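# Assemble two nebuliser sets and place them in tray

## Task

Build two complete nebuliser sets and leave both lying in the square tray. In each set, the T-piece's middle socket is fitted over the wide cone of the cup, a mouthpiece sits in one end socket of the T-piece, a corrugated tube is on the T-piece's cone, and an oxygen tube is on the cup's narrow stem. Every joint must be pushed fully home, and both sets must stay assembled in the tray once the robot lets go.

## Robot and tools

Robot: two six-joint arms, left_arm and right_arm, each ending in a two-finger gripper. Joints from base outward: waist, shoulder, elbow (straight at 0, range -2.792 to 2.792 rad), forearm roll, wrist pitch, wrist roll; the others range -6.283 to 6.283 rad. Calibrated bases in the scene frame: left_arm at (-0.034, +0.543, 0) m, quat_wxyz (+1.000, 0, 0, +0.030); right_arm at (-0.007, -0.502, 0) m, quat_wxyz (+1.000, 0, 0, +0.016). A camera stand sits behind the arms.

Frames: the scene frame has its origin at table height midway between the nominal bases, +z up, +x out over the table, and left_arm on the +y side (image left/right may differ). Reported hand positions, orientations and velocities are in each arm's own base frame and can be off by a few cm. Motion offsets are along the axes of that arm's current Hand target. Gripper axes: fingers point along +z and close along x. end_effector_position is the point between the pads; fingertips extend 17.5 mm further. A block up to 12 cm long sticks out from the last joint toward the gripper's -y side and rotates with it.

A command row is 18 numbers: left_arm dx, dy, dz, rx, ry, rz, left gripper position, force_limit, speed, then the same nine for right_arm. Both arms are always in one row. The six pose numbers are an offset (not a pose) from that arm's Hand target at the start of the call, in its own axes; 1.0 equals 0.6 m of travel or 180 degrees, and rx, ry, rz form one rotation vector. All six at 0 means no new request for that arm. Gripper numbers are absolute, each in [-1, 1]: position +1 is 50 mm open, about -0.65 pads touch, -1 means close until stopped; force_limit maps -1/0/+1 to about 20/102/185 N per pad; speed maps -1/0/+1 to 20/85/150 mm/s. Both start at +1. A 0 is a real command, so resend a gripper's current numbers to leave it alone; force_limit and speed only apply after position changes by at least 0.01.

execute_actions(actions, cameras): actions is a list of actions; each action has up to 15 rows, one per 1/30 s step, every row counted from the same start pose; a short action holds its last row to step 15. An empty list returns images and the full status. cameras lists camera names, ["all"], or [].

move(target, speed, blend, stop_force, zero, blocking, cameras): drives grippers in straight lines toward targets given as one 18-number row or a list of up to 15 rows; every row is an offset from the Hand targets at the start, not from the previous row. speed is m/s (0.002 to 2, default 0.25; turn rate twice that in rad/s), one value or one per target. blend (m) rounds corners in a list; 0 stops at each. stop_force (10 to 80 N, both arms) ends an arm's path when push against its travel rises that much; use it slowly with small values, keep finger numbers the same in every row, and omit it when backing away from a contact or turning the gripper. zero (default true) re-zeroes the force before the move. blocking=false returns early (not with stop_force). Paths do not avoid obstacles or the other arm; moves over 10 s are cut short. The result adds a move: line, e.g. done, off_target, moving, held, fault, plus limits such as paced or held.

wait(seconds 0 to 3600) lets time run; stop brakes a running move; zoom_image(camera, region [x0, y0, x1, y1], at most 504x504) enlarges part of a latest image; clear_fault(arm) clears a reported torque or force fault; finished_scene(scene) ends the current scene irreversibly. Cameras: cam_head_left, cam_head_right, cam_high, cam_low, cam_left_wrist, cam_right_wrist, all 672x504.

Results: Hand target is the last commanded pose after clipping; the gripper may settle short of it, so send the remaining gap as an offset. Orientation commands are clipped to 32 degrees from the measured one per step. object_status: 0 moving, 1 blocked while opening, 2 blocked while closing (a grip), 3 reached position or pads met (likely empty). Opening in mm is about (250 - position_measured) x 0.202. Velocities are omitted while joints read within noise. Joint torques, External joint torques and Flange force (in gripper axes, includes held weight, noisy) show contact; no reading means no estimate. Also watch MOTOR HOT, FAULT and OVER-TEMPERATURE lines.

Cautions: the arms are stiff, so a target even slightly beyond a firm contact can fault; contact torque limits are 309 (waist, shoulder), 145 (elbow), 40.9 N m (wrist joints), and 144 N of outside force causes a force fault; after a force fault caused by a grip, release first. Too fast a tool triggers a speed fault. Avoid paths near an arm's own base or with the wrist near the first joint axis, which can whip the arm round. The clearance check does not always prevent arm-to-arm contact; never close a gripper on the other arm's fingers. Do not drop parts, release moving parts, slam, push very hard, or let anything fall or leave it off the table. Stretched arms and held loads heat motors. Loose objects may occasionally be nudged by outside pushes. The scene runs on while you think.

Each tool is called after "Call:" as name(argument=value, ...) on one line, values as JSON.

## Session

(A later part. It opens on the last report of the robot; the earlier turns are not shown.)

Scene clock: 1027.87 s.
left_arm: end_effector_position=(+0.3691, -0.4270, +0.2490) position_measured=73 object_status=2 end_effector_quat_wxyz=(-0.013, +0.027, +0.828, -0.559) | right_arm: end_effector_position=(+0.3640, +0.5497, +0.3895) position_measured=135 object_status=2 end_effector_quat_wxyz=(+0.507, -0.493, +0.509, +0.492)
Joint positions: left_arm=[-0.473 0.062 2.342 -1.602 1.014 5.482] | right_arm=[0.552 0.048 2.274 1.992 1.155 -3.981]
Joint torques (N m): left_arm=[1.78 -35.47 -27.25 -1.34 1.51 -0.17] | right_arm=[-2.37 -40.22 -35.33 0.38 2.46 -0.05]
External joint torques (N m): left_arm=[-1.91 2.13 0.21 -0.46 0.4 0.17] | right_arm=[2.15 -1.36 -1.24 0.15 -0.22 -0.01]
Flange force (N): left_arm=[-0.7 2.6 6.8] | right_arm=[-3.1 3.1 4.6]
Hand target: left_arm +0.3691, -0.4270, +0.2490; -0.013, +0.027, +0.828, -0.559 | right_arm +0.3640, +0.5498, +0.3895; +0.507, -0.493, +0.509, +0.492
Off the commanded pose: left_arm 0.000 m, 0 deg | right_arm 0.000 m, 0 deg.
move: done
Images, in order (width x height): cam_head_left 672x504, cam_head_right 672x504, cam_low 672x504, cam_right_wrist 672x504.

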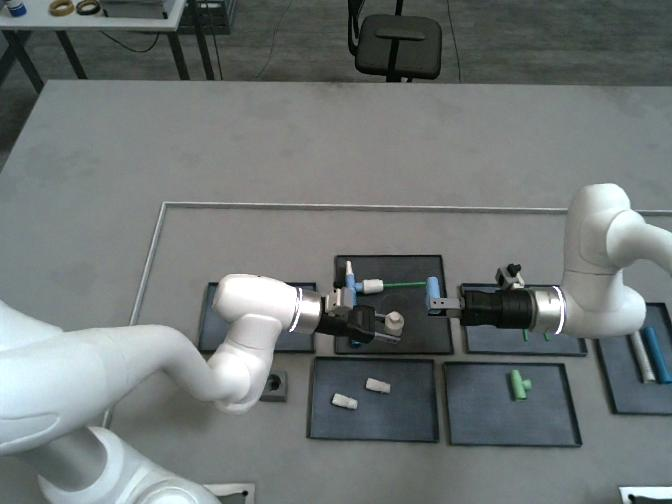

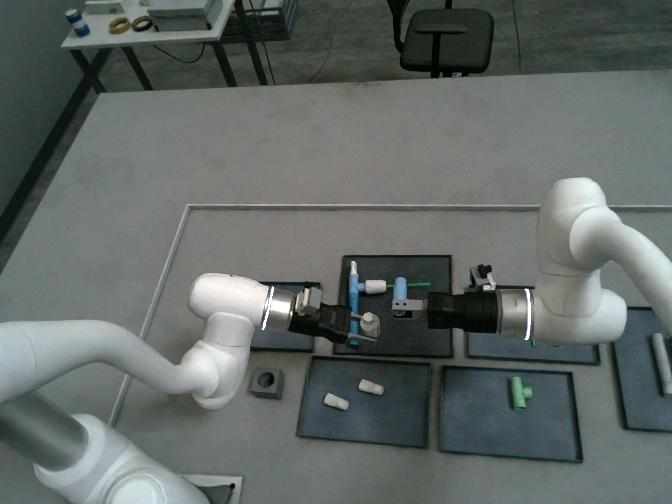

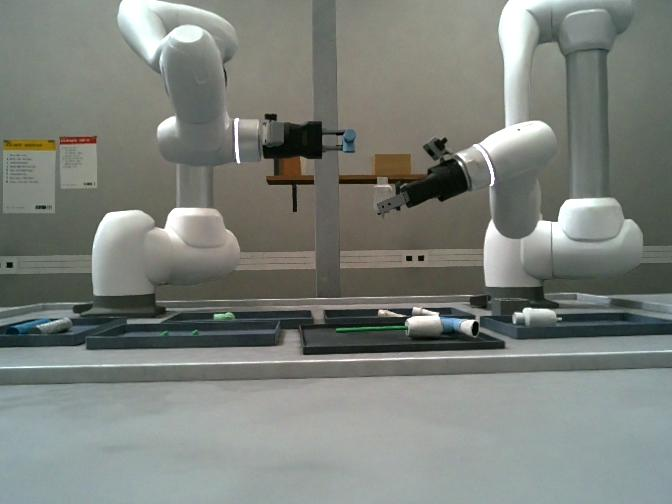

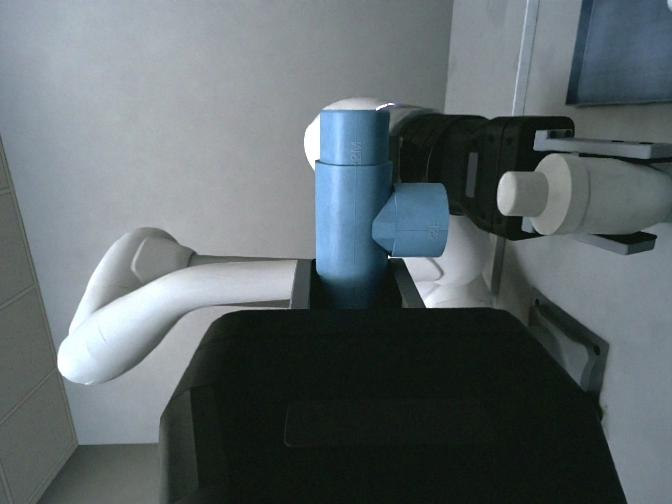

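Call:
move(target=[[0,0,0,0,0,0,-1,0.8,-0.6,0.0,0.0037,0.06,0,0,0,-1,0.8,-0.6],[0,0,0,0,0,0,-1,0.8,-0.6,0.042,0.0037,0.1133,0,0,0,-1,0.8,-0.6]], speed=[0.15,0.08], cameras=["cam_low","cam_right_wrist"])

Call:
zoom_image(camera="cam_low", region=[350, 140, 410, 200])

Call:
zoom_image(camera="cam_right_wrist", region=[350, 130, 550, 310])

Scene clock: 1036.30 s.
left_arm: end_effector_position=(+0.3691, -0.4270, +0.2490) position_measured=73 object_status=2 end_effector_quat_wxyz=(-0.013, +0.027, +0.828, -0.559) | right_arm: end_effector_position=(+0.3638, +0.6177, +0.3642) position_measured=135 object_status=2 end_effector_quat_wxyz=(+0.507, -0.493, +0.509, +0.492)
Joint positions: left_arm=[-0.473 0.062 2.342 -1.602 1.014 5.482] | right_arm=[0.674 0.149 2.221 2.116 1.101 -4.073]
Joint torques (N m): left_arm=[1.64 -35.38 -27.2 -1.35 1.55 -0.15] | right_arm=[-2.03 -50.12 -34.21 -0.14 2.64 -0.06]
External joint torques (N m): left_arm=[-1.65 2.13 0.34 -0.42 0.36 0.15] | right_arm=[1.75 -0.52 -0.98 0.15 -0.24 0]
Flange force (N): left_arm=[-0.7 2.9 6.2] | right_arm=[-1.7 2.0 3.9]
Hand target: left_arm +0.3691, -0.4270, +0.2490; -0.013, +0.027, +0.828, -0.559 | right_arm +0.3638, +0.6177, +0.3642; +0.507, -0.493, +0.509, +0.492
Off the commanded pose: left_arm 0.000 m, 0 deg | right_arm 0.000 m, 0 deg.
move: done

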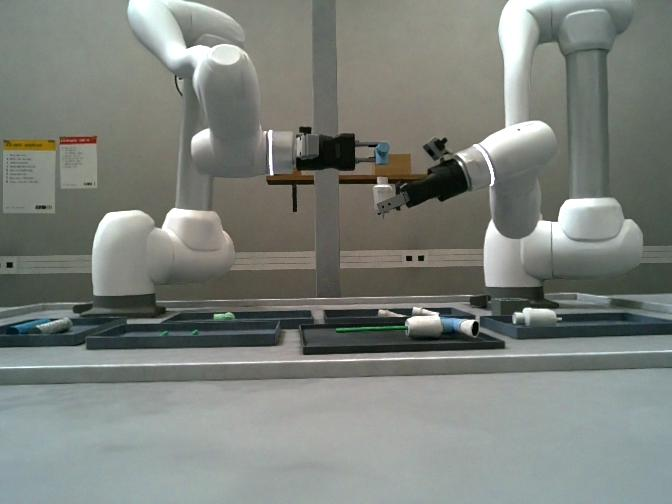

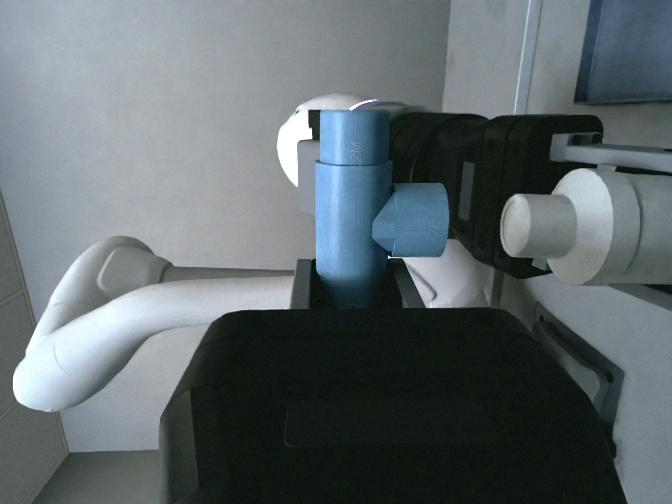

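Scaled by 8.400 from the camera's image (finer frame: 960x720).

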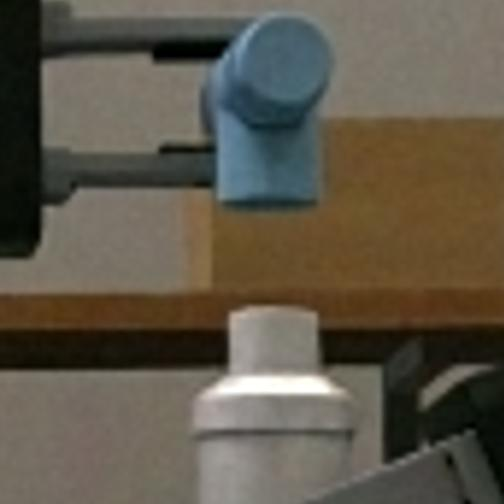

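Scaled by 2.520 from the camera's image (finer frame: 960x720).

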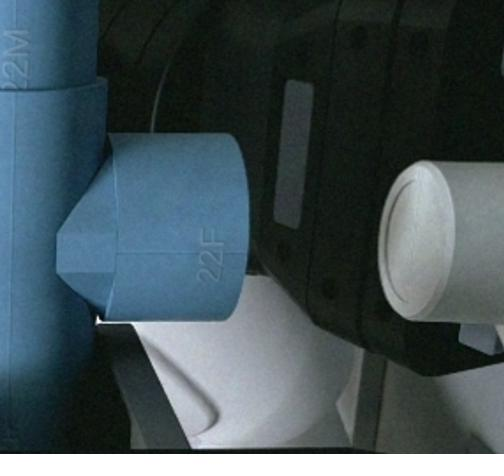

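Call:
move(target=[0,0,0,0,0,0,-1,0.8,-0.6,0.01,0.0033,0.0015,0,0,0,-1,0.8,-0.6], speed=0.05, cameras=["cam_low","cam_right_wrist"])

Call:
zoom_image(camera="cam_low", region=[350, 140, 410, 200])

Call:
zoom_image(camera="cam_right_wrist", region=[400, 150, 540, 290])

Scene clock: 1045.13 s.
left_arm: end_effector_position=(+0.3691, -0.4270, +0.2490) position_measured=73 object_status=2 end_effector_quat_wxyz=(-0.013, +0.027, +0.828, -0.559) | right_arm: end_effector_position=(+0.3619, +0.6187, +0.3582) position_measured=135 object_status=2 end_effector_quat_wxyz=(+0.507, -0.493, +0.509, +0.492)
Joint positions: left_arm=[-0.473 0.062 2.342 -1.602 1.014 5.482] | right_arm=[0.678 0.156 2.227 2.126 1.105 -4.087]
Joint torques (N m): left_arm=[1.65 -35.62 -27.39 -1.32 1.53 -0.1] | right_arm=[-2.23 -50.17 -33.64 -0.14 2.7 0.03]
External joint torques (N m): left_arm=[-1.89 2.52 0.33 -0.49 0.38 0.11] | right_arm=[2.23 -1.12 -1.17 0.09 -0.26 -0.09]
Flange force (N): left_arm=[-1.1 3.1 7.2] | right_arm=[-2.6 3.0 4.3]
Hand target: left_arm +0.3691, -0.4270, +0.2490; -0.013, +0.027, +0.828, -0.559 | right_arm +0.3619, +0.6187, +0.3582; +0.507, -0.493, +0.509, +0.492
Off the commanded pose: left_arm 0.000 m, 0 deg | right_arm 0.000 m, 0 deg.
move: done

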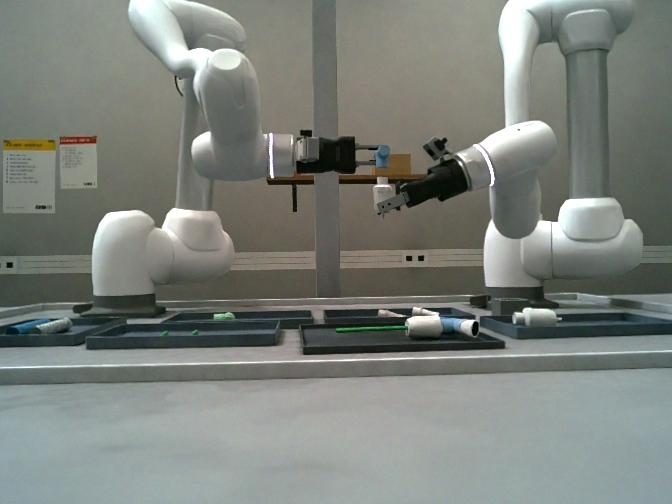

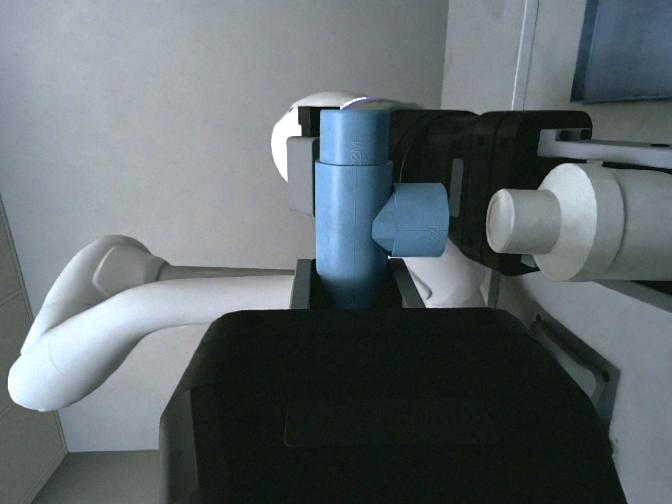

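Scaled by 8.400 from the camera's image (finer frame: 960x720).

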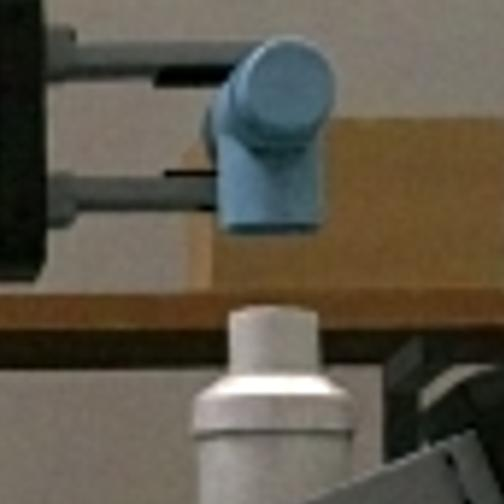

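Scaled by 3.600 from the camera's image (finer frame: 960x720).

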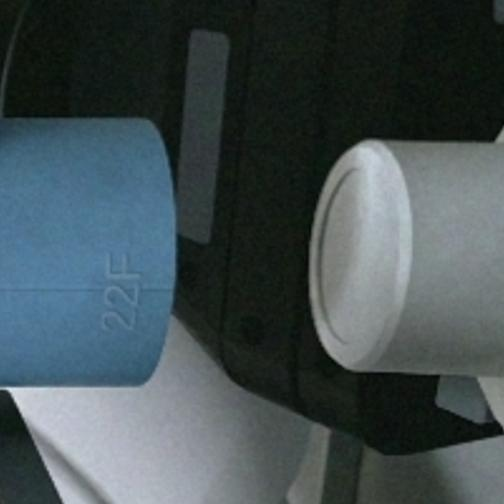

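Call:
move(target=[[0,0,0,0,0,0,-1,0.8,-0.6,0.01,0.0006,0.0006,0,0,0,-1,0.8,-0.6],[0,0,0,0,0,0,-1,0.8,-0.6,0.06,0.0006,0.0006,0,0,0,-1,0.8,-0.6]], speed=[0.03,0.015], stop_force=12, cameras=["cam_low","cam_right_wrist"])

Call:
zoom_image(camera="cam_low", region=[350, 140, 410, 200])

Call:
zoom_image(camera="cam_right_wrist", region=[370, 150, 510, 290])

Scene clock: 1051.57 s.
left_arm: end_effector_position=(+0.3690, -0.4269, +0.2489) position_measured=73 object_status=2 end_effector_quat_wxyz=(-0.014, +0.027, +0.828, -0.559) | right_arm: end_effector_position=(+0.3615, +0.6190, +0.3266) position_measured=135 object_status=2 end_effector_quat_wxyz=(+0.507, -0.492, +0.508, +0.492)
Joint positions: left_arm=[-0.473 0.062 2.342 -1.602 1.014 5.482] | right_arm=[0.679 0.205 2.25 2.156 1.143 -4.154]
Joint torques (N m): left_arm=[-3.25 -45.16 -31.98 -2.64 6.68 0.13] | right_arm=[-6.58 -40.51 -26.41 -0.62 -2.71 -0.05]
External joint torques (N m): left_arm=[3.24 11.93 5 0.85 -4.78 -0.13] | right_arm=[6.44 -13.67 -6.17 0.52 5.26 -0.01]
Flange force (N): left_arm=[-9.8 19.8 9.8] | right_arm=[-18.9 11.6 0.6]
Hand target: left_arm +0.3691, -0.4270, +0.2490; -0.013, +0.027, +0.828, -0.559 | right_arm +0.3614, +0.6190, +0.3266; +0.507, -0.492, +0.508, +0.492 (not the last commanded pose)
Off the commanded pose: left_arm 0.000 m, 0 deg | right_arm 0.004 m, 0 deg.
move: contact (right_arm); path passed 1 of 2 targets

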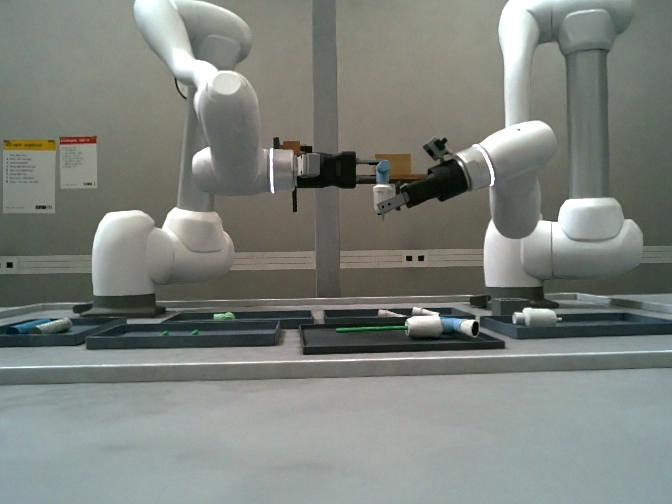

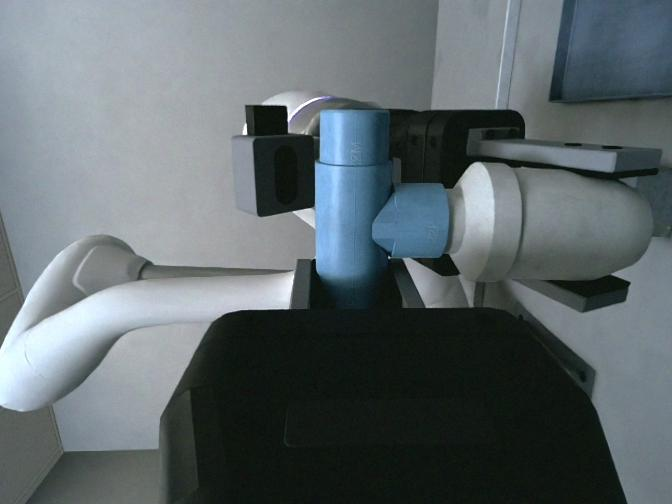

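Scaled by 8.400 from the camera's image (finer frame: 960x720).

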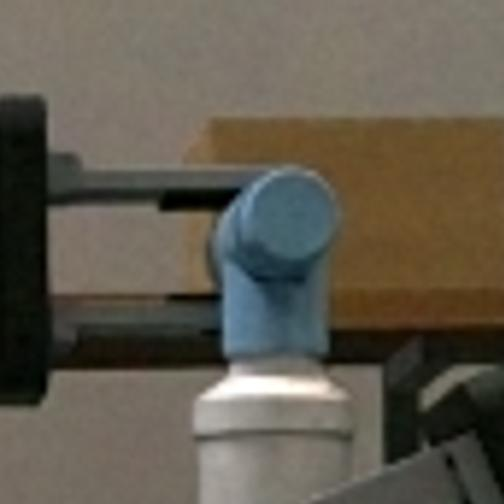

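Scaled by 3.600 from the camera's image (finer frame: 960x720).

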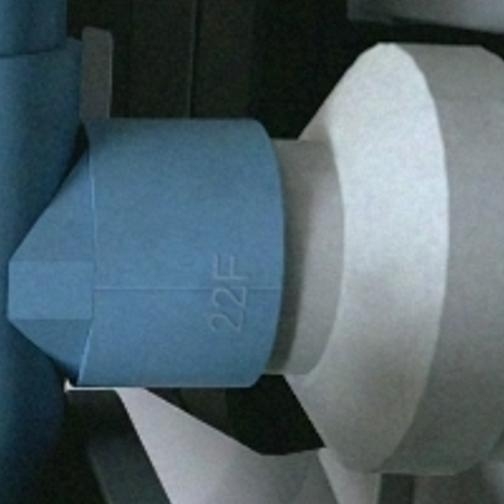

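Call:
move(target=[0,0,0,0,0,0,-1,0.8,-0.6,0.012,0,0,0,0,0,-1,0.8,-0.6], speed=0.01, stop_force=35, cameras=["cam_right_wrist"])

Call:
zoom_image(camera="cam_right_wrist", region=[370, 150, 510, 290])

Scene clock: 1055.20 s.
left_arm: end_effector_position=(+0.3691, -0.4270, +0.2490) position_measured=73 object_status=2 end_effector_quat_wxyz=(-0.013, +0.027, +0.828, -0.559) | right_arm: end_effector_position=(+0.3614, +0.6191, +0.3243) position_measured=135 object_status=2 end_effector_quat_wxyz=(+0.507, -0.492, +0.508, +0.492)
Joint positions: left_arm=[-0.473 0.062 2.342 -1.602 1.014 5.482] | right_arm=[0.679 0.209 2.251 2.158 1.147 -4.16]
Joint torques (N m): left_arm=[-7.49 -68.64 -49.09 -8.13 16.79 0.13] | right_arm=[-11.49 -9.55 -6.36 -4.4 -15.13 0.43]
External joint torques (N m): left_arm=[7.54 35.19 22.12 6.34 -14.89 -0.13] | right_arm=[11.14 -44.77 -25.97 4.33 17.68 -0.49]
Flange force (N): left_arm=[-17.9 60.8 24.9] | right_arm=[-62.0 21.0 -3.0]
Hand target: left_arm +0.3691, -0.4270, +0.2490; -0.013, +0.027, +0.828, -0.559 | right_arm +0.3614, +0.6191, +0.3243; +0.507, -0.492, +0.508, +0.492 (not the last commanded pose)
Off the commanded pose: left_arm 0.000 m, 0 deg | right_arm 0.005 m, 0 deg.
move: contact (right_arm)

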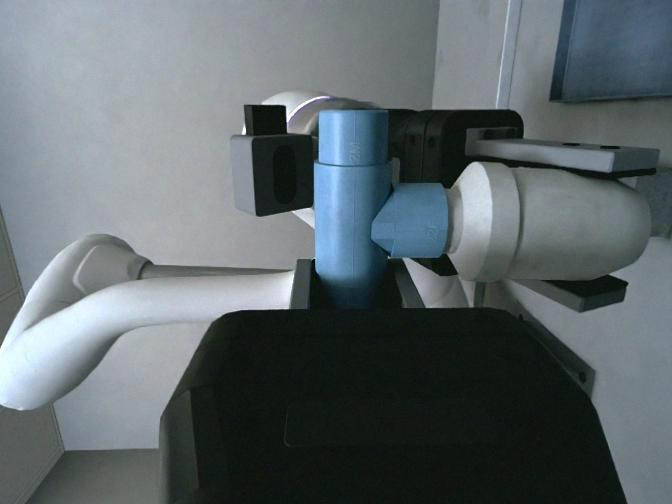

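Scaled by 3.600 from the camera's image (finer frame: 960x720).

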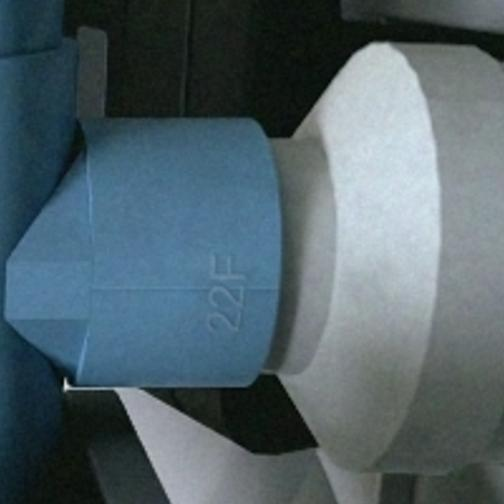

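Call:
move(target=[[0,0.0013,0.0037,0.0278,0,0,-1,0.8,-0.6,-0.0008,0,0,0.0,0,0,-1,0.8,-0.6],[0,0,0,0,0,0,-1,0.8,-0.6,-0.0005,0.0013,0.0037,0.0278,0,0,-1,0.8,-0.6],[0,0,0,0,0,0,-1,0.8,-0.6,0.0008,-0.0013,-0.0037,-0.0278,0,0,-1,0.8,-0.6],[0,0,0,0,0,0,-1,0.8,-0.6,0.0012,0,0,0,0,0,-1,0.8,-0.6]], speed=0.02, blend=0.001, cameras=["cam_right_wrist"])

Call:
zoom_image(camera="cam_right_wrist", region=[370, 150, 510, 290])

Scene clock: 1072.53 s.
left_arm: end_effector_position=(+0.3691, -0.4269, +0.2490) position_measured=73 object_status=2 end_effector_quat_wxyz=(-0.013, +0.027, +0.828, -0.559) | right_arm: end_effector_position=(+0.3617, +0.6181, +0.3236) position_measured=135 object_status=2 end_effector_quat_wxyz=(+0.498, -0.502, +0.499, +0.502)
Joint positions: left_arm=[-0.473 0.062 2.342 -1.602 1.014 5.482] | right_arm=[0.663 0.22 2.238 2.108 1.174 -4.139]
Joint torques (N m): left_arm=[-9.6 -61.17 -45.31 -7.4 14.5 -0.38] | right_arm=[-8.07 -19.07 -16.18 -2.74 -11.56 -0.11]
External joint torques (N m): left_arm=[9.58 27.79 18.43 5.62 -12.59 0.38] | right_arm=[7.84 -36.54 -16.31 2.82 14.08 0.06]
Flange force (N): left_arm=[-16.0 52.2 12.5] | right_arm=[-50.3 20.1 -10.4]
Hand target: left_arm +0.3691, -0.4270, +0.2490; -0.013, +0.027, +0.828, -0.559 | right_arm +0.3617, +0.6181, +0.3236; +0.498, -0.502, +0.499, +0.502 (not the last commanded pose)
Off the commanded pose: left_arm 0.000 m, 0 deg | right_arm 0.001 m, 2 deg.
move: done (path cut at 10 s); path passed 3 of 4 targets

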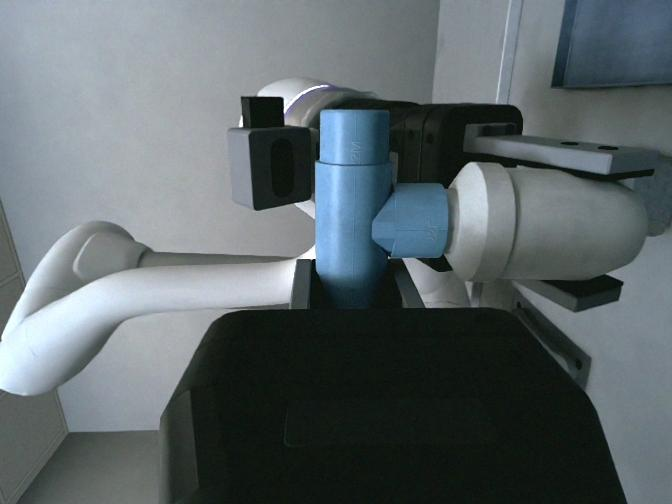

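Scaled by 3.600 from the camera's image (finer frame: 960x720).

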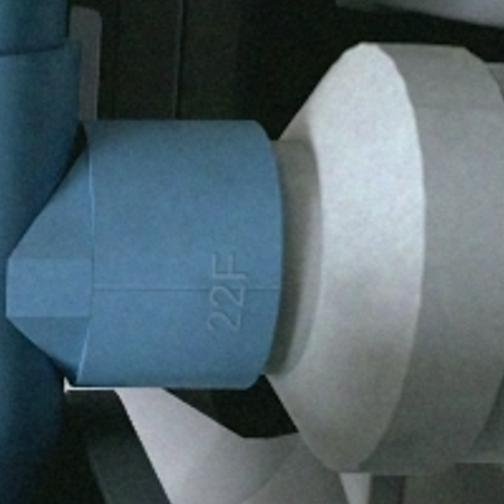

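Call:
move(target=[[0,0,0,0,0,0,-1,0.8,-0.6,0.0018,0.0026,0.0074,0.0556,0,0,-1,0.8,-0.6],[0,0,0,0,0,0,-1,0.8,-0.6,0.0032,0,0,0,0,0,-1,0.8,-0.6],[0,0,0,0,0,0,-1,0.8,-0.6,0.0032,0.0013,0.0037,0.0278,0,0,-1,0.8,-0.6]], speed=0.1, blend=0.002, cameras=["cam_right_wrist"])

Call:
zoom_image(camera="cam_right_wrist", region=[370, 150, 510, 290])

Scene clock: 1080.40 s.
left_arm: end_effector_position=(+0.3691, -0.4269, +0.2490) position_measured=73 object_status=2 end_effector_quat_wxyz=(-0.013, +0.027, +0.828, -0.559) | right_arm: end_effector_position=(+0.3609, +0.6203, +0.3217) position_measured=135 object_status=2 end_effector_quat_wxyz=(+0.519, -0.480, +0.520, +0.479)
Joint positions: left_arm=[-0.473 0.062 2.342 -1.602 1.014 5.482] | right_arm=[0.702 0.201 2.27 2.232 1.116 -4.199]
Joint torques (N m): left_arm=[-10.18 -68.55 -50.08 -9.32 17.59 -0.79] | right_arm=[-11.07 -6.54 -8.18 -3.39 -15.83 -0.2]
External joint torques (N m): left_arm=[10.09 35.14 22.96 7.52 -15.68 0.8] | right_arm=[10.89 -46.69 -23.86 3.03 18.44 0.14]
Flange force (N): left_arm=[-19.2 64.7 19.1] | right_arm=[-63.9 23.2 -11.6]
Hand target: left_arm +0.3691, -0.4270, +0.2490; -0.013, +0.027, +0.828, -0.559 | right_arm +0.3609, +0.6203, +0.3217; +0.519, -0.480, +0.520, +0.479
Off the commanded pose: left_arm 0.000 m, 0 deg | right_arm 0.000 m, 0 deg.
move: done

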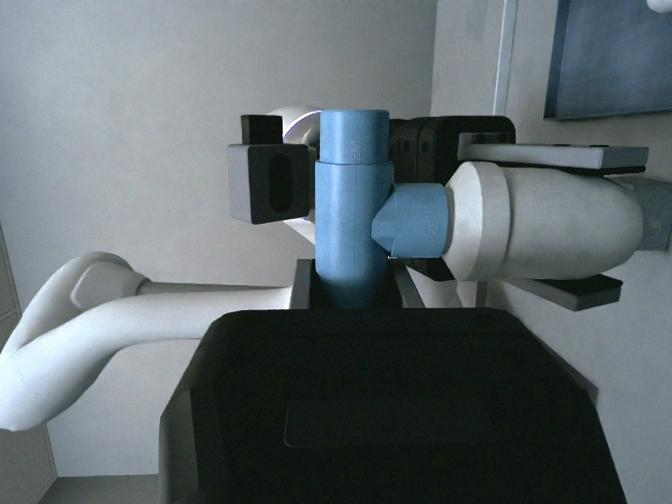

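Scaled by 3.600 from the camera's image (finer frame: 960x720).

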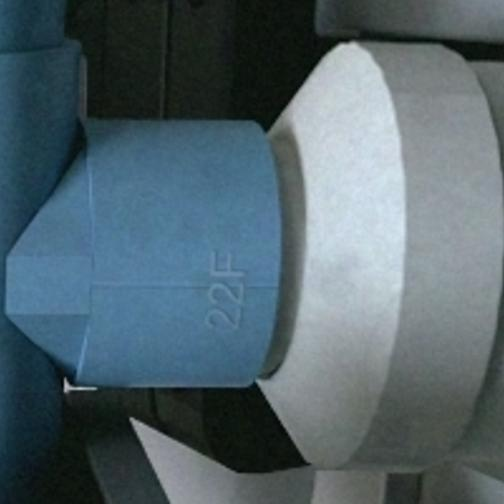

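Call:
move(target=[[0,0,0,0,0,0,-1,0.8,-0.6,0.002,-0.0026,-0.0074,-0.0556,0,0,-1,0.8,-0.6],[0,0,0,0,0,0,-1,0.8,-0.6,0.0035,0,0,0,0,0,-1,0.8,-0.6],[0,0,0,0,0,0,-1,0.8,-0.6,0.0035,-0.0013,-0.0037,-0.0278,0,0,-1,0.8,-0.6]], speed=0.1, blend=0.002, cameras=["cam_right_wrist"])

Call:
zoom_image(camera="cam_right_wrist", region=[370, 150, 510, 290])

Scene clock: 1086.30 s.
left_arm: end_effector_position=(+0.3691, -0.4269, +0.2490) position_measured=73 object_status=2 end_effector_quat_wxyz=(-0.013, +0.027, +0.828, -0.559) | right_arm: end_effector_position=(+0.3615, +0.6180, +0.3196) position_measured=135 object_status=2 end_effector_quat_wxyz=(+0.498, -0.502, +0.499, +0.502)
Joint positions: left_arm=[-0.473 0.062 2.342 -1.602 1.014 5.482] | right_arm=[0.663 0.226 2.241 2.112 1.179 -4.147]
Joint torques (N m): left_arm=[-8.95 -83.45 -57.36 -10.81 24.11 -0.32] | right_arm=[-17.35 8.15 6.23 -7.79 -23.54 -0.06]
External joint torques (N m): left_arm=[9.03 49.96 30.28 9.01 -22.21 0.32] | right_arm=[17.24 -64.48 -38.44 7.86 26.09 0.01]
Flange force (N): left_arm=[-24.8 84.5 41.0] | right_arm=[-91.3 29.7 2.2]
Hand target: left_arm +0.3691, -0.4270, +0.2490; -0.013, +0.027, +0.828, -0.559 | right_arm +0.3615, +0.6180, +0.3196; +0.498, -0.502, +0.499, +0.502
Off the commanded pose: left_arm 0.000 m, 0 deg | right_arm 0.000 m, 0 deg.
move: done

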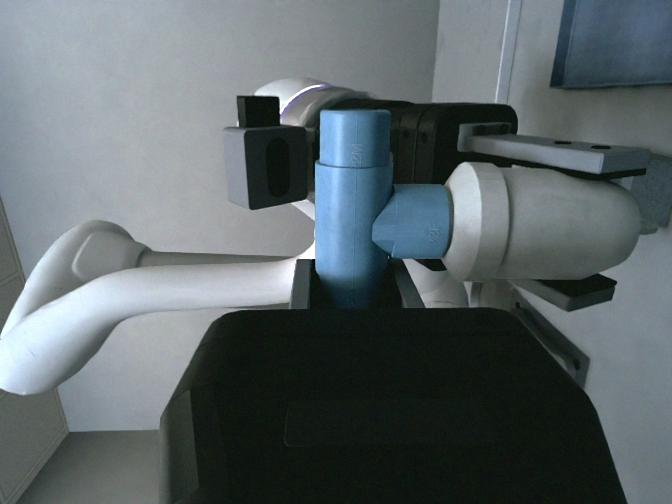

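Scaled by 3.600 from the camera's image (finer frame: 960x720).

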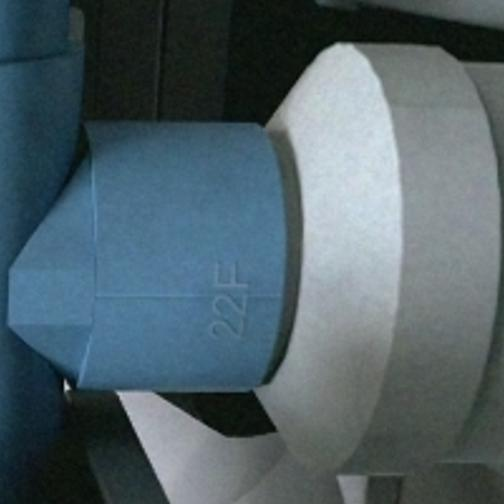

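Call:
move(target=[0,0,0,0,0,0,-1,0.8,-0.6,-0.0035,0.0013,0.0037,0.0278,0,0,-1,0.8,-0.6], speed=0.1, cameras=["cam_right_wrist","cam_low","cam_left_wrist"])

Call:
zoom_image(camera="cam_low", region=[350, 140, 410, 200])

Call:
zoom_image(camera="cam_right_wrist", region=[370, 150, 510, 290])

Call:
zoom_image(camera="cam_left_wrist", region=[250, 0, 500, 320])

Scene clock: 1092.80 s.
left_arm: end_effector_position=(+0.3691, -0.4270, +0.2490) position_measured=73 object_status=2 end_effector_quat_wxyz=(-0.013, +0.027, +0.828, -0.559) | right_arm: end_effector_position=(+0.3608, +0.6202, +0.3216) position_measured=135 object_status=2 end_effector_quat_wxyz=(+0.519, -0.480, +0.520, +0.479)
Joint positions: left_arm=[-0.473 0.062 2.342 -1.602 1.014 5.482] | right_arm=[0.702 0.201 2.27 2.232 1.116 -4.199]
Joint torques (N m): left_arm=[-8.28 -57.96 -42.12 -6.89 13.09 -0.83] | right_arm=[-8.92 -20.8 -17.63 -1.72 -10.11 -0.41]
External joint torques (N m): left_arm=[8.11 24.78 14.97 5.08 -11.18 0.83] | right_arm=[8.97 -32.78 -14.5 1.33 12.74 0.35]
Flange force (N): left_arm=[-16.1 46.1 12.6] | right_arm=[-45.0 19.6 -10.1]
Hand target: left_arm +0.3691, -0.4270, +0.2490; -0.013, +0.027, +0.828, -0.559 | right_arm +0.3607, +0.6203, +0.3217; +0.519, -0.480, +0.520, +0.479
Off the commanded pose: left_arm 0.000 m, 0 deg | right_arm 0.000 m, 0 deg.
move: done
Images, in order (width x height): cam_low 672x504, cam_left_wrist 672x504, cam_right_wrist 672x504.

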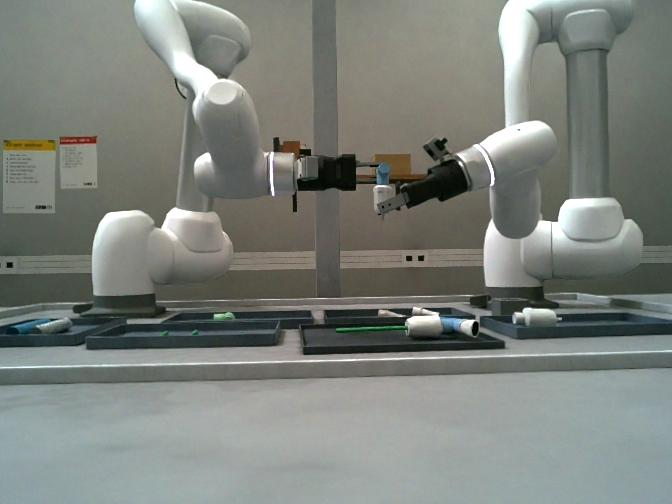

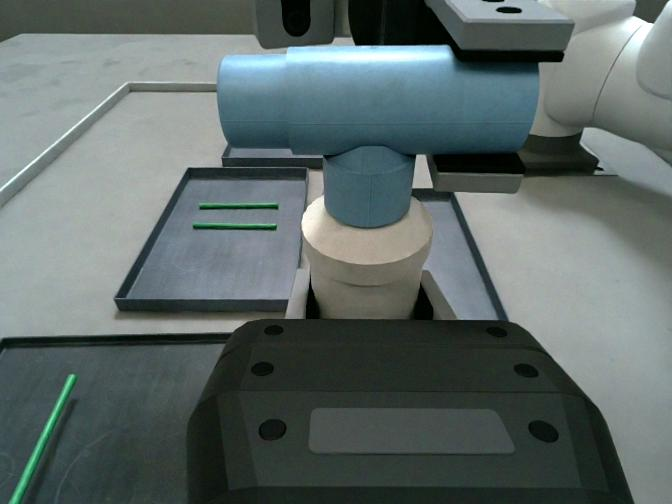

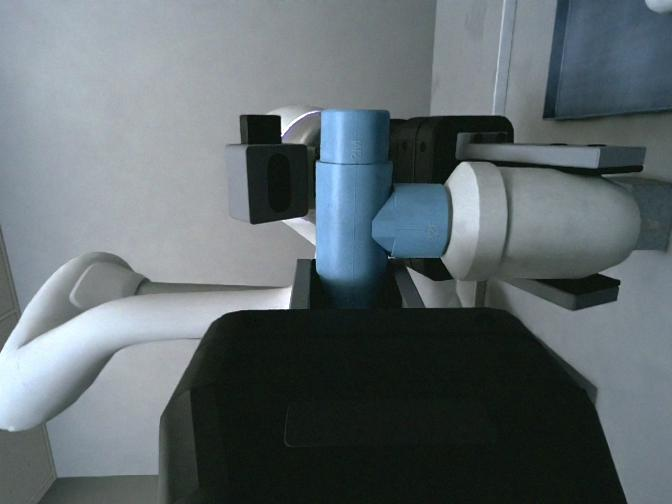

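Scaled by 8.400 from the camera's image (finer frame: 960x720).

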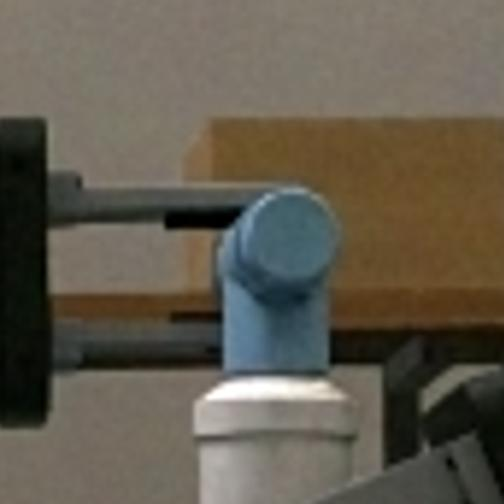

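Scaled by 3.600 from the camera's image (finer frame: 960x720).

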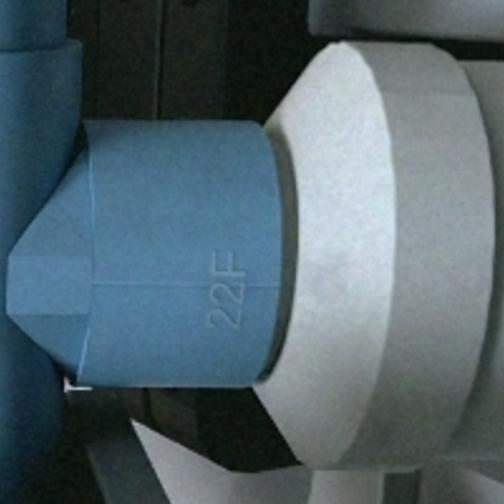

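Scaled by 1.575 from the camera's image (finer frame: 960x720).

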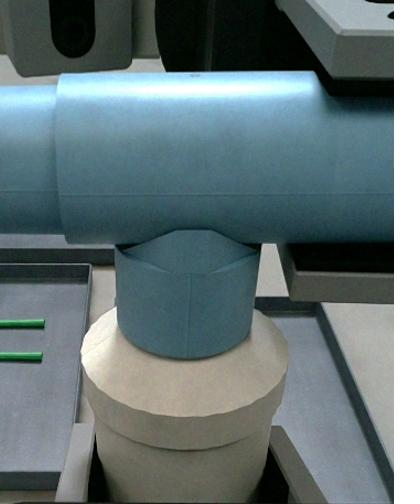

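Call:
move(target=[[0,0,0,0,0,0,-1,0.8,-0.6,0.0035,-0.0026,-0.0074,-0.0556,0,0,-1,0.8,-0.6],[0,0,0,0,0,0,-1,0.8,-0.6,0.0045,0,0,0,0,0,-1,0.8,-0.6],[0,0,0,0,0,0,-1,0.8,-0.6,0.0045,-0.0013,-0.0037,-0.0278,0,0,-1,0.8,-0.6]], speed=0.1, blend=0.002, cameras=["cam_right_wrist"])

Call:
zoom_image(camera="cam_right_wrist", region=[370, 150, 510, 290])

Scene clock: 1098.80 s.
left_arm: end_effector_position=(+0.3691, -0.4269, +0.2489) position_measured=73 object_status=2 end_effector_quat_wxyz=(-0.013, +0.027, +0.828, -0.559) | right_arm: end_effector_position=(+0.3613, +0.6180, +0.3190) position_measured=135 object_status=2 end_effector_quat_wxyz=(+0.498, -0.502, +0.499, +0.502)
Joint positions: left_arm=[-0.473 0.062 2.342 -1.602 1.014 5.482] | right_arm=[0.663 0.227 2.242 2.112 1.18 -4.148]
Joint torques (N m): left_arm=[-7.9 -81.86 -56.27 -10.59 23.28 -0.45] | right_arm=[-17.62 5.56 5.78 -7.66 -22.86 -0.19]
External joint torques (N m): left_arm=[8 48.5 29.16 8.79 -21.38 0.45] | right_arm=[17.6 -61.55 -37.9 7.72 25.4 0.13]
Flange force (N): left_arm=[-23.8 81.6 41.2] | right_arm=[-87.5 28.1 5.2]
Hand target: left_arm +0.3691, -0.4270, +0.2490; -0.013, +0.027, +0.828, -0.559 | right_arm +0.3613, +0.6180, +0.3190; +0.498, -0.502, +0.499, +0.502
Off the commanded pose: left_arm 0.000 m, 0 deg | right_arm 0.000 m, 0 deg.
move: done

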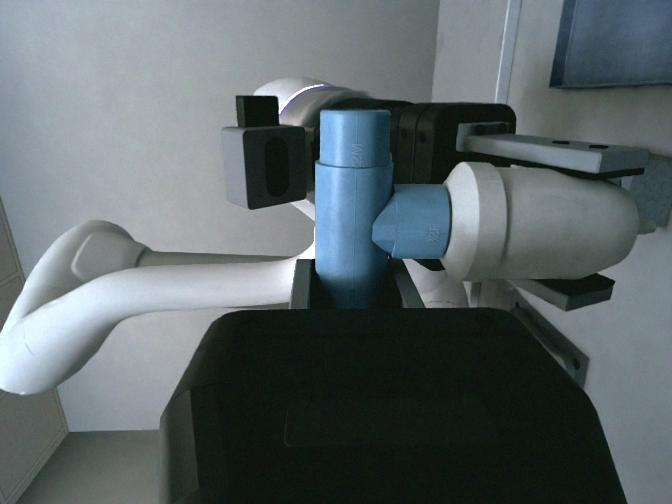

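Scaled by 3.600 from the camera's image (finer frame: 960x720).

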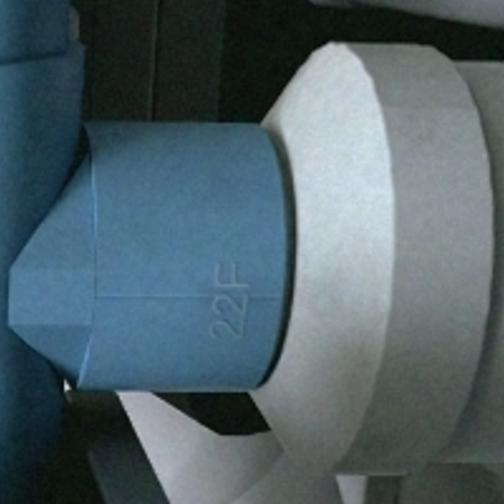

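Call:
move(target=[[0,0,0,0,0,0,-1,0.8,-0.6,-0.0005,0.0026,0.0074,0.0556,0,0,-1,0.8,-0.6],[0,0,0,0,0,0,-1,0.8,-0.6,0.0018,0,0,0,0,0,-1,0.8,-0.6],[0,0,0,0,0,0,-1,0.8,-0.6,0.0018,0.0013,0.0037,0.0278,0,0,-1,0.8,-0.6]], speed=0.1, blend=0.002, cameras=["cam_right_wrist"])

Call:
zoom_image(camera="cam_right_wrist", region=[370, 150, 510, 290])

Scene clock: 1106.37 s.
left_arm: end_effector_position=(+0.3691, -0.4270, +0.2490) position_measured=73 object_status=2 end_effector_quat_wxyz=(-0.013, +0.027, +0.828, -0.559) | right_arm: end_effector_position=(+0.3605, +0.6202, +0.3179) position_measured=135 object_status=2 end_effector_quat_wxyz=(+0.519, -0.480, +0.520, +0.479)
Joint positions: left_arm=[-0.473 0.062 2.342 -1.602 1.014 5.482] | right_arm=[0.703 0.207 2.273 2.236 1.121 -4.207]
Joint torques (N m): left_arm=[-13.22 -88.83 -61.6 -12.92 26.8 -0.68] | right_arm=[-19.18 19.39 9.41 -5.45 -27.29 0.03]
External joint torques (N m): left_arm=[12.96 55.76 34.53 11.12 -24.89 0.68] | right_arm=[19.03 -72.85 -41.17 5.08 29.91 -0.09]
Flange force (N): left_arm=[-30.0 97.3 38.0] | right_arm=[-100.2 34.8 -9.4]
Hand target: left_arm +0.3691, -0.4270, +0.2490; -0.013, +0.027, +0.828, -0.559 | right_arm +0.3605, +0.6202, +0.3179; +0.519, -0.480, +0.520, +0.479
Off the commanded pose: left_arm 0.000 m, 0 deg | right_arm 0.000 m, 0 deg.
move: done

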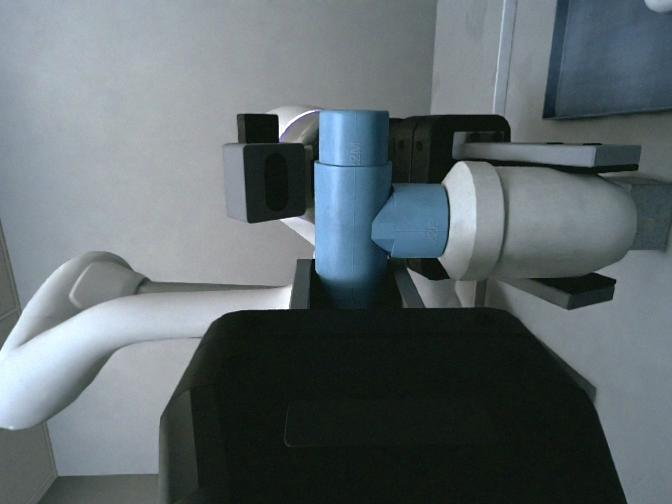

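Scaled by 3.600 from the camera's image (finer frame: 960x720).

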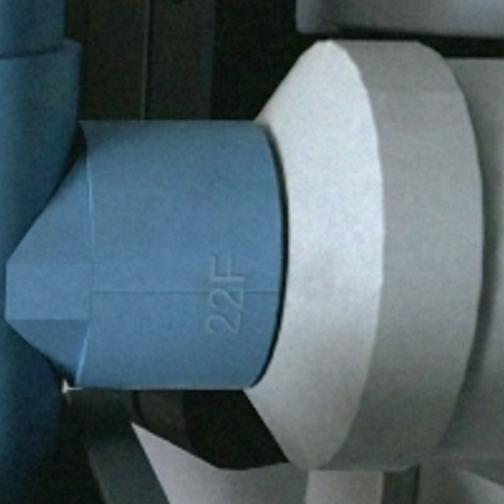

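Call:
move(target=[0,0,0,0,0,0,-1,0.8,-0.6,-0.006,0,0,0,0,0,-1,0.8,-0.6], speed=0.05, cameras=["cam_left_wrist"])

Call:
zoom_image(camera="cam_left_wrist", region=[250, 120, 500, 330])

Scene clock: 1116.40 s.
left_arm: end_effector_position=(+0.3691, -0.4270, +0.2490) position_measured=73 object_status=2 end_effector_quat_wxyz=(-0.013, +0.027, +0.828, -0.560) | right_arm: end_effector_position=(+0.3605, +0.6202, +0.3214) position_measured=135 object_status=2 end_effector_quat_wxyz=(+0.519, -0.480, +0.520, +0.479)
Joint positions: left_arm=[-0.473 0.062 2.342 -1.602 1.014 5.482] | right_arm=[0.703 0.201 2.271 2.233 1.116 -4.2]
Joint torques (N m): left_arm=[-5.44 -48.65 -34.26 -3.96 8.75 -0.42] | right_arm=[-7.74 -33.76 -24.72 -0.45 -4.95 -0.36]
External joint torques (N m): left_arm=[5.53 15.47 7.36 2.18 -6.86 0.42] | right_arm=[7.48 -19.29 -7.26 0.1 7.56 0.3]
Flange force (N): left_arm=[-13.0 27.9 9.1] | right_arm=[-26.4 15.1 -5.3]
Hand target: left_arm +0.3691, -0.4270, +0.2490; -0.013, +0.027, +0.828, -0.559 | right_arm +0.3605, +0.6202, +0.3215; +0.519, -0.480, +0.520, +0.479
Off the commanded pose: left_arm 0.000 m, 0 deg | right_arm 0.000 m, 0 deg.
move: done

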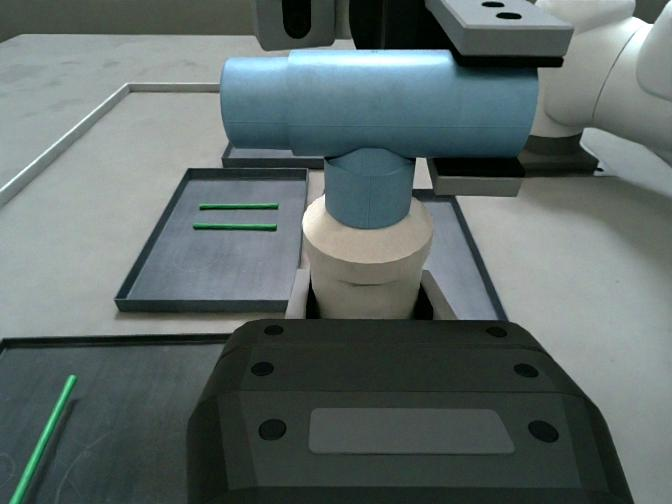

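Scaled by 2.016 from the camera's image (finer frame: 960x720).

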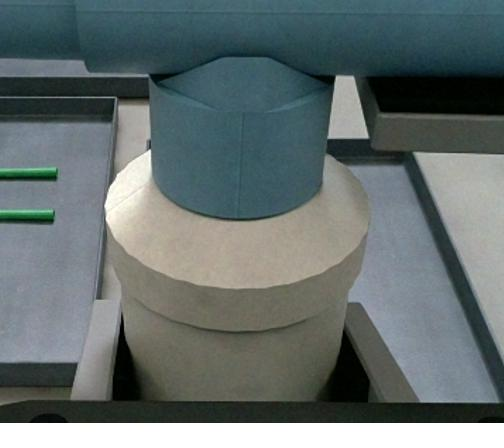

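Call:
move(target=[[0,0,0,0,0,0,-1,0.8,-0.6,0.001,-0.0013,-0.0037,-0.0278,0,0,-1,0.8,-0.6],[0,0,0,0,0,0,-1,0.8,-0.6,0.001,-0.0013,-0.0037,-0.0278,0,0,0.7,0.8,-0.6],[0,0,0,0,0,0,-1,0.8,-0.6,0.001,-0.0013,-0.05,-0.0278,0,0,0.7,0.8,-0.6],[0,0,0,0,0,0,-1,0.8,-0.6,-0.05,0.05,-0.35,-0.0278,0,0,0.7,0.8,-0.6]], speed=[0.05,0.05,0.1,0.25], cameras=["cam_low","cam_right_wrist","cam_left_wrist"])

Call:
zoom_image(camera="cam_right_wrist", region=[300, 100, 500, 300])

Scene clock: 1126.43 s.
left_arm: end_effector_position=(+0.3691, -0.4269, +0.2490) position_measured=73 object_status=2 end_effector_quat_wxyz=(-0.013, +0.027, +0.828, -0.559) | right_arm: end_effector_position=(+0.3137, +0.4134, +0.3518) position_measured=48 object_status=3 end_effector_quat_wxyz=(+0.498, -0.502, +0.499, +0.502)
Joint positions: left_arm=[-0.473 0.062 2.342 -1.602 1.014 5.482] | right_arm=[0.269 -0.053 2.472 1.769 1.397 -4.006]
Joint torques (N m): left_arm=[1.71 -35.5 -27.27 -1.33 1.59 -0.15] | right_arm=[-2.45 -25.6 -32.04 1.15 2.51 -0.03]
External joint torques (N m): left_arm=[-1.93 2.42 0.25 -0.48 0.32 0.15] | right_arm=[2.43 -2.08 -1.09 0.2 -0.22 -0.03]
Flange force (N): left_arm=[-1.0 3.0 7.3] | right_arm=[-5.0 3.9 7.1]
Hand target: left_arm +0.3691, -0.4270, +0.2490; -0.013, +0.027, +0.828, -0.559 | right_arm +0.3137, +0.4133, +0.3518; +0.498, -0.502, +0.499, +0.502
Off the commanded pose: left_arm 0.000 m, 0 deg | right_arm 0.000 m, 0 deg.
move: done
Images, in order (width x height): cam_low 672x504, cam_left_wrist 672x504, cam_right_wrist 672x504.

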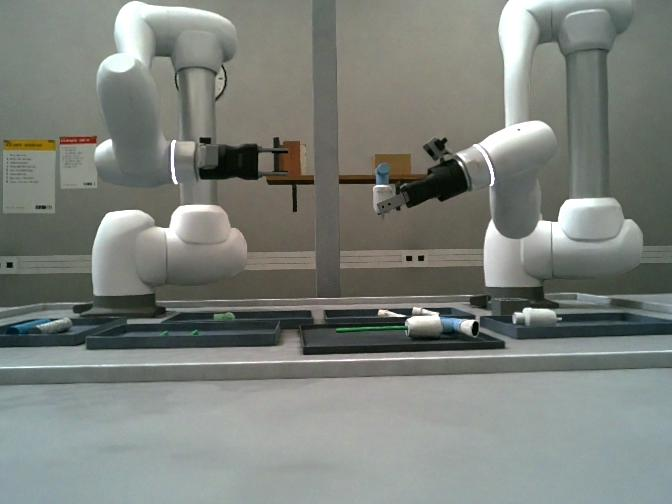

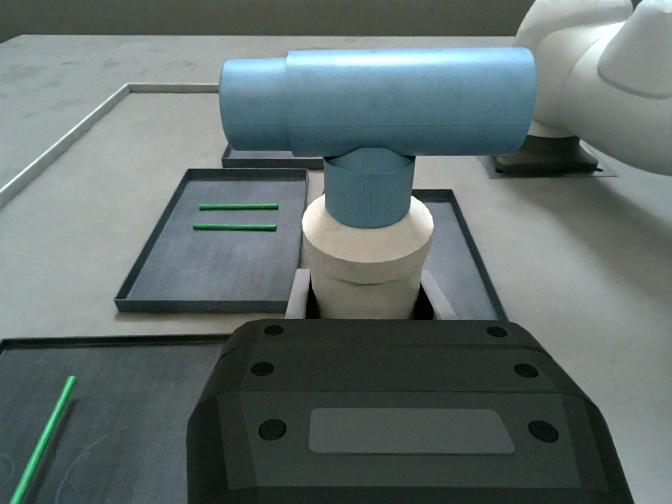

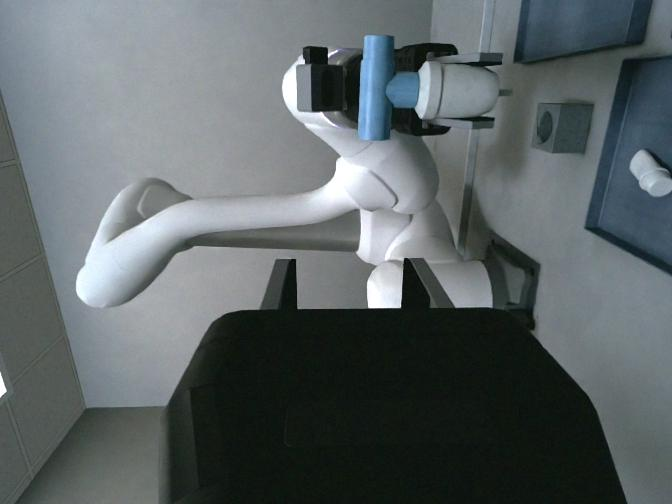

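Scaled by 2.520 from the camera's image (finer frame: 960x720).

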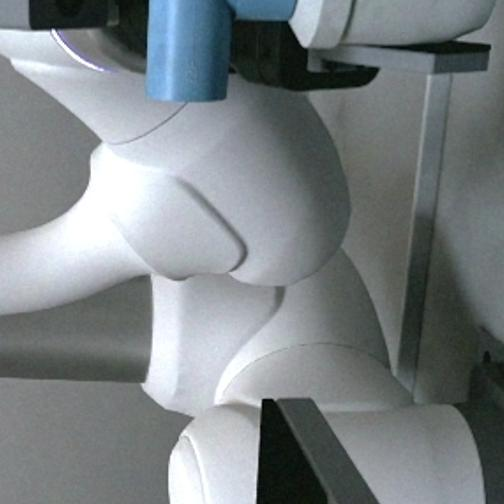

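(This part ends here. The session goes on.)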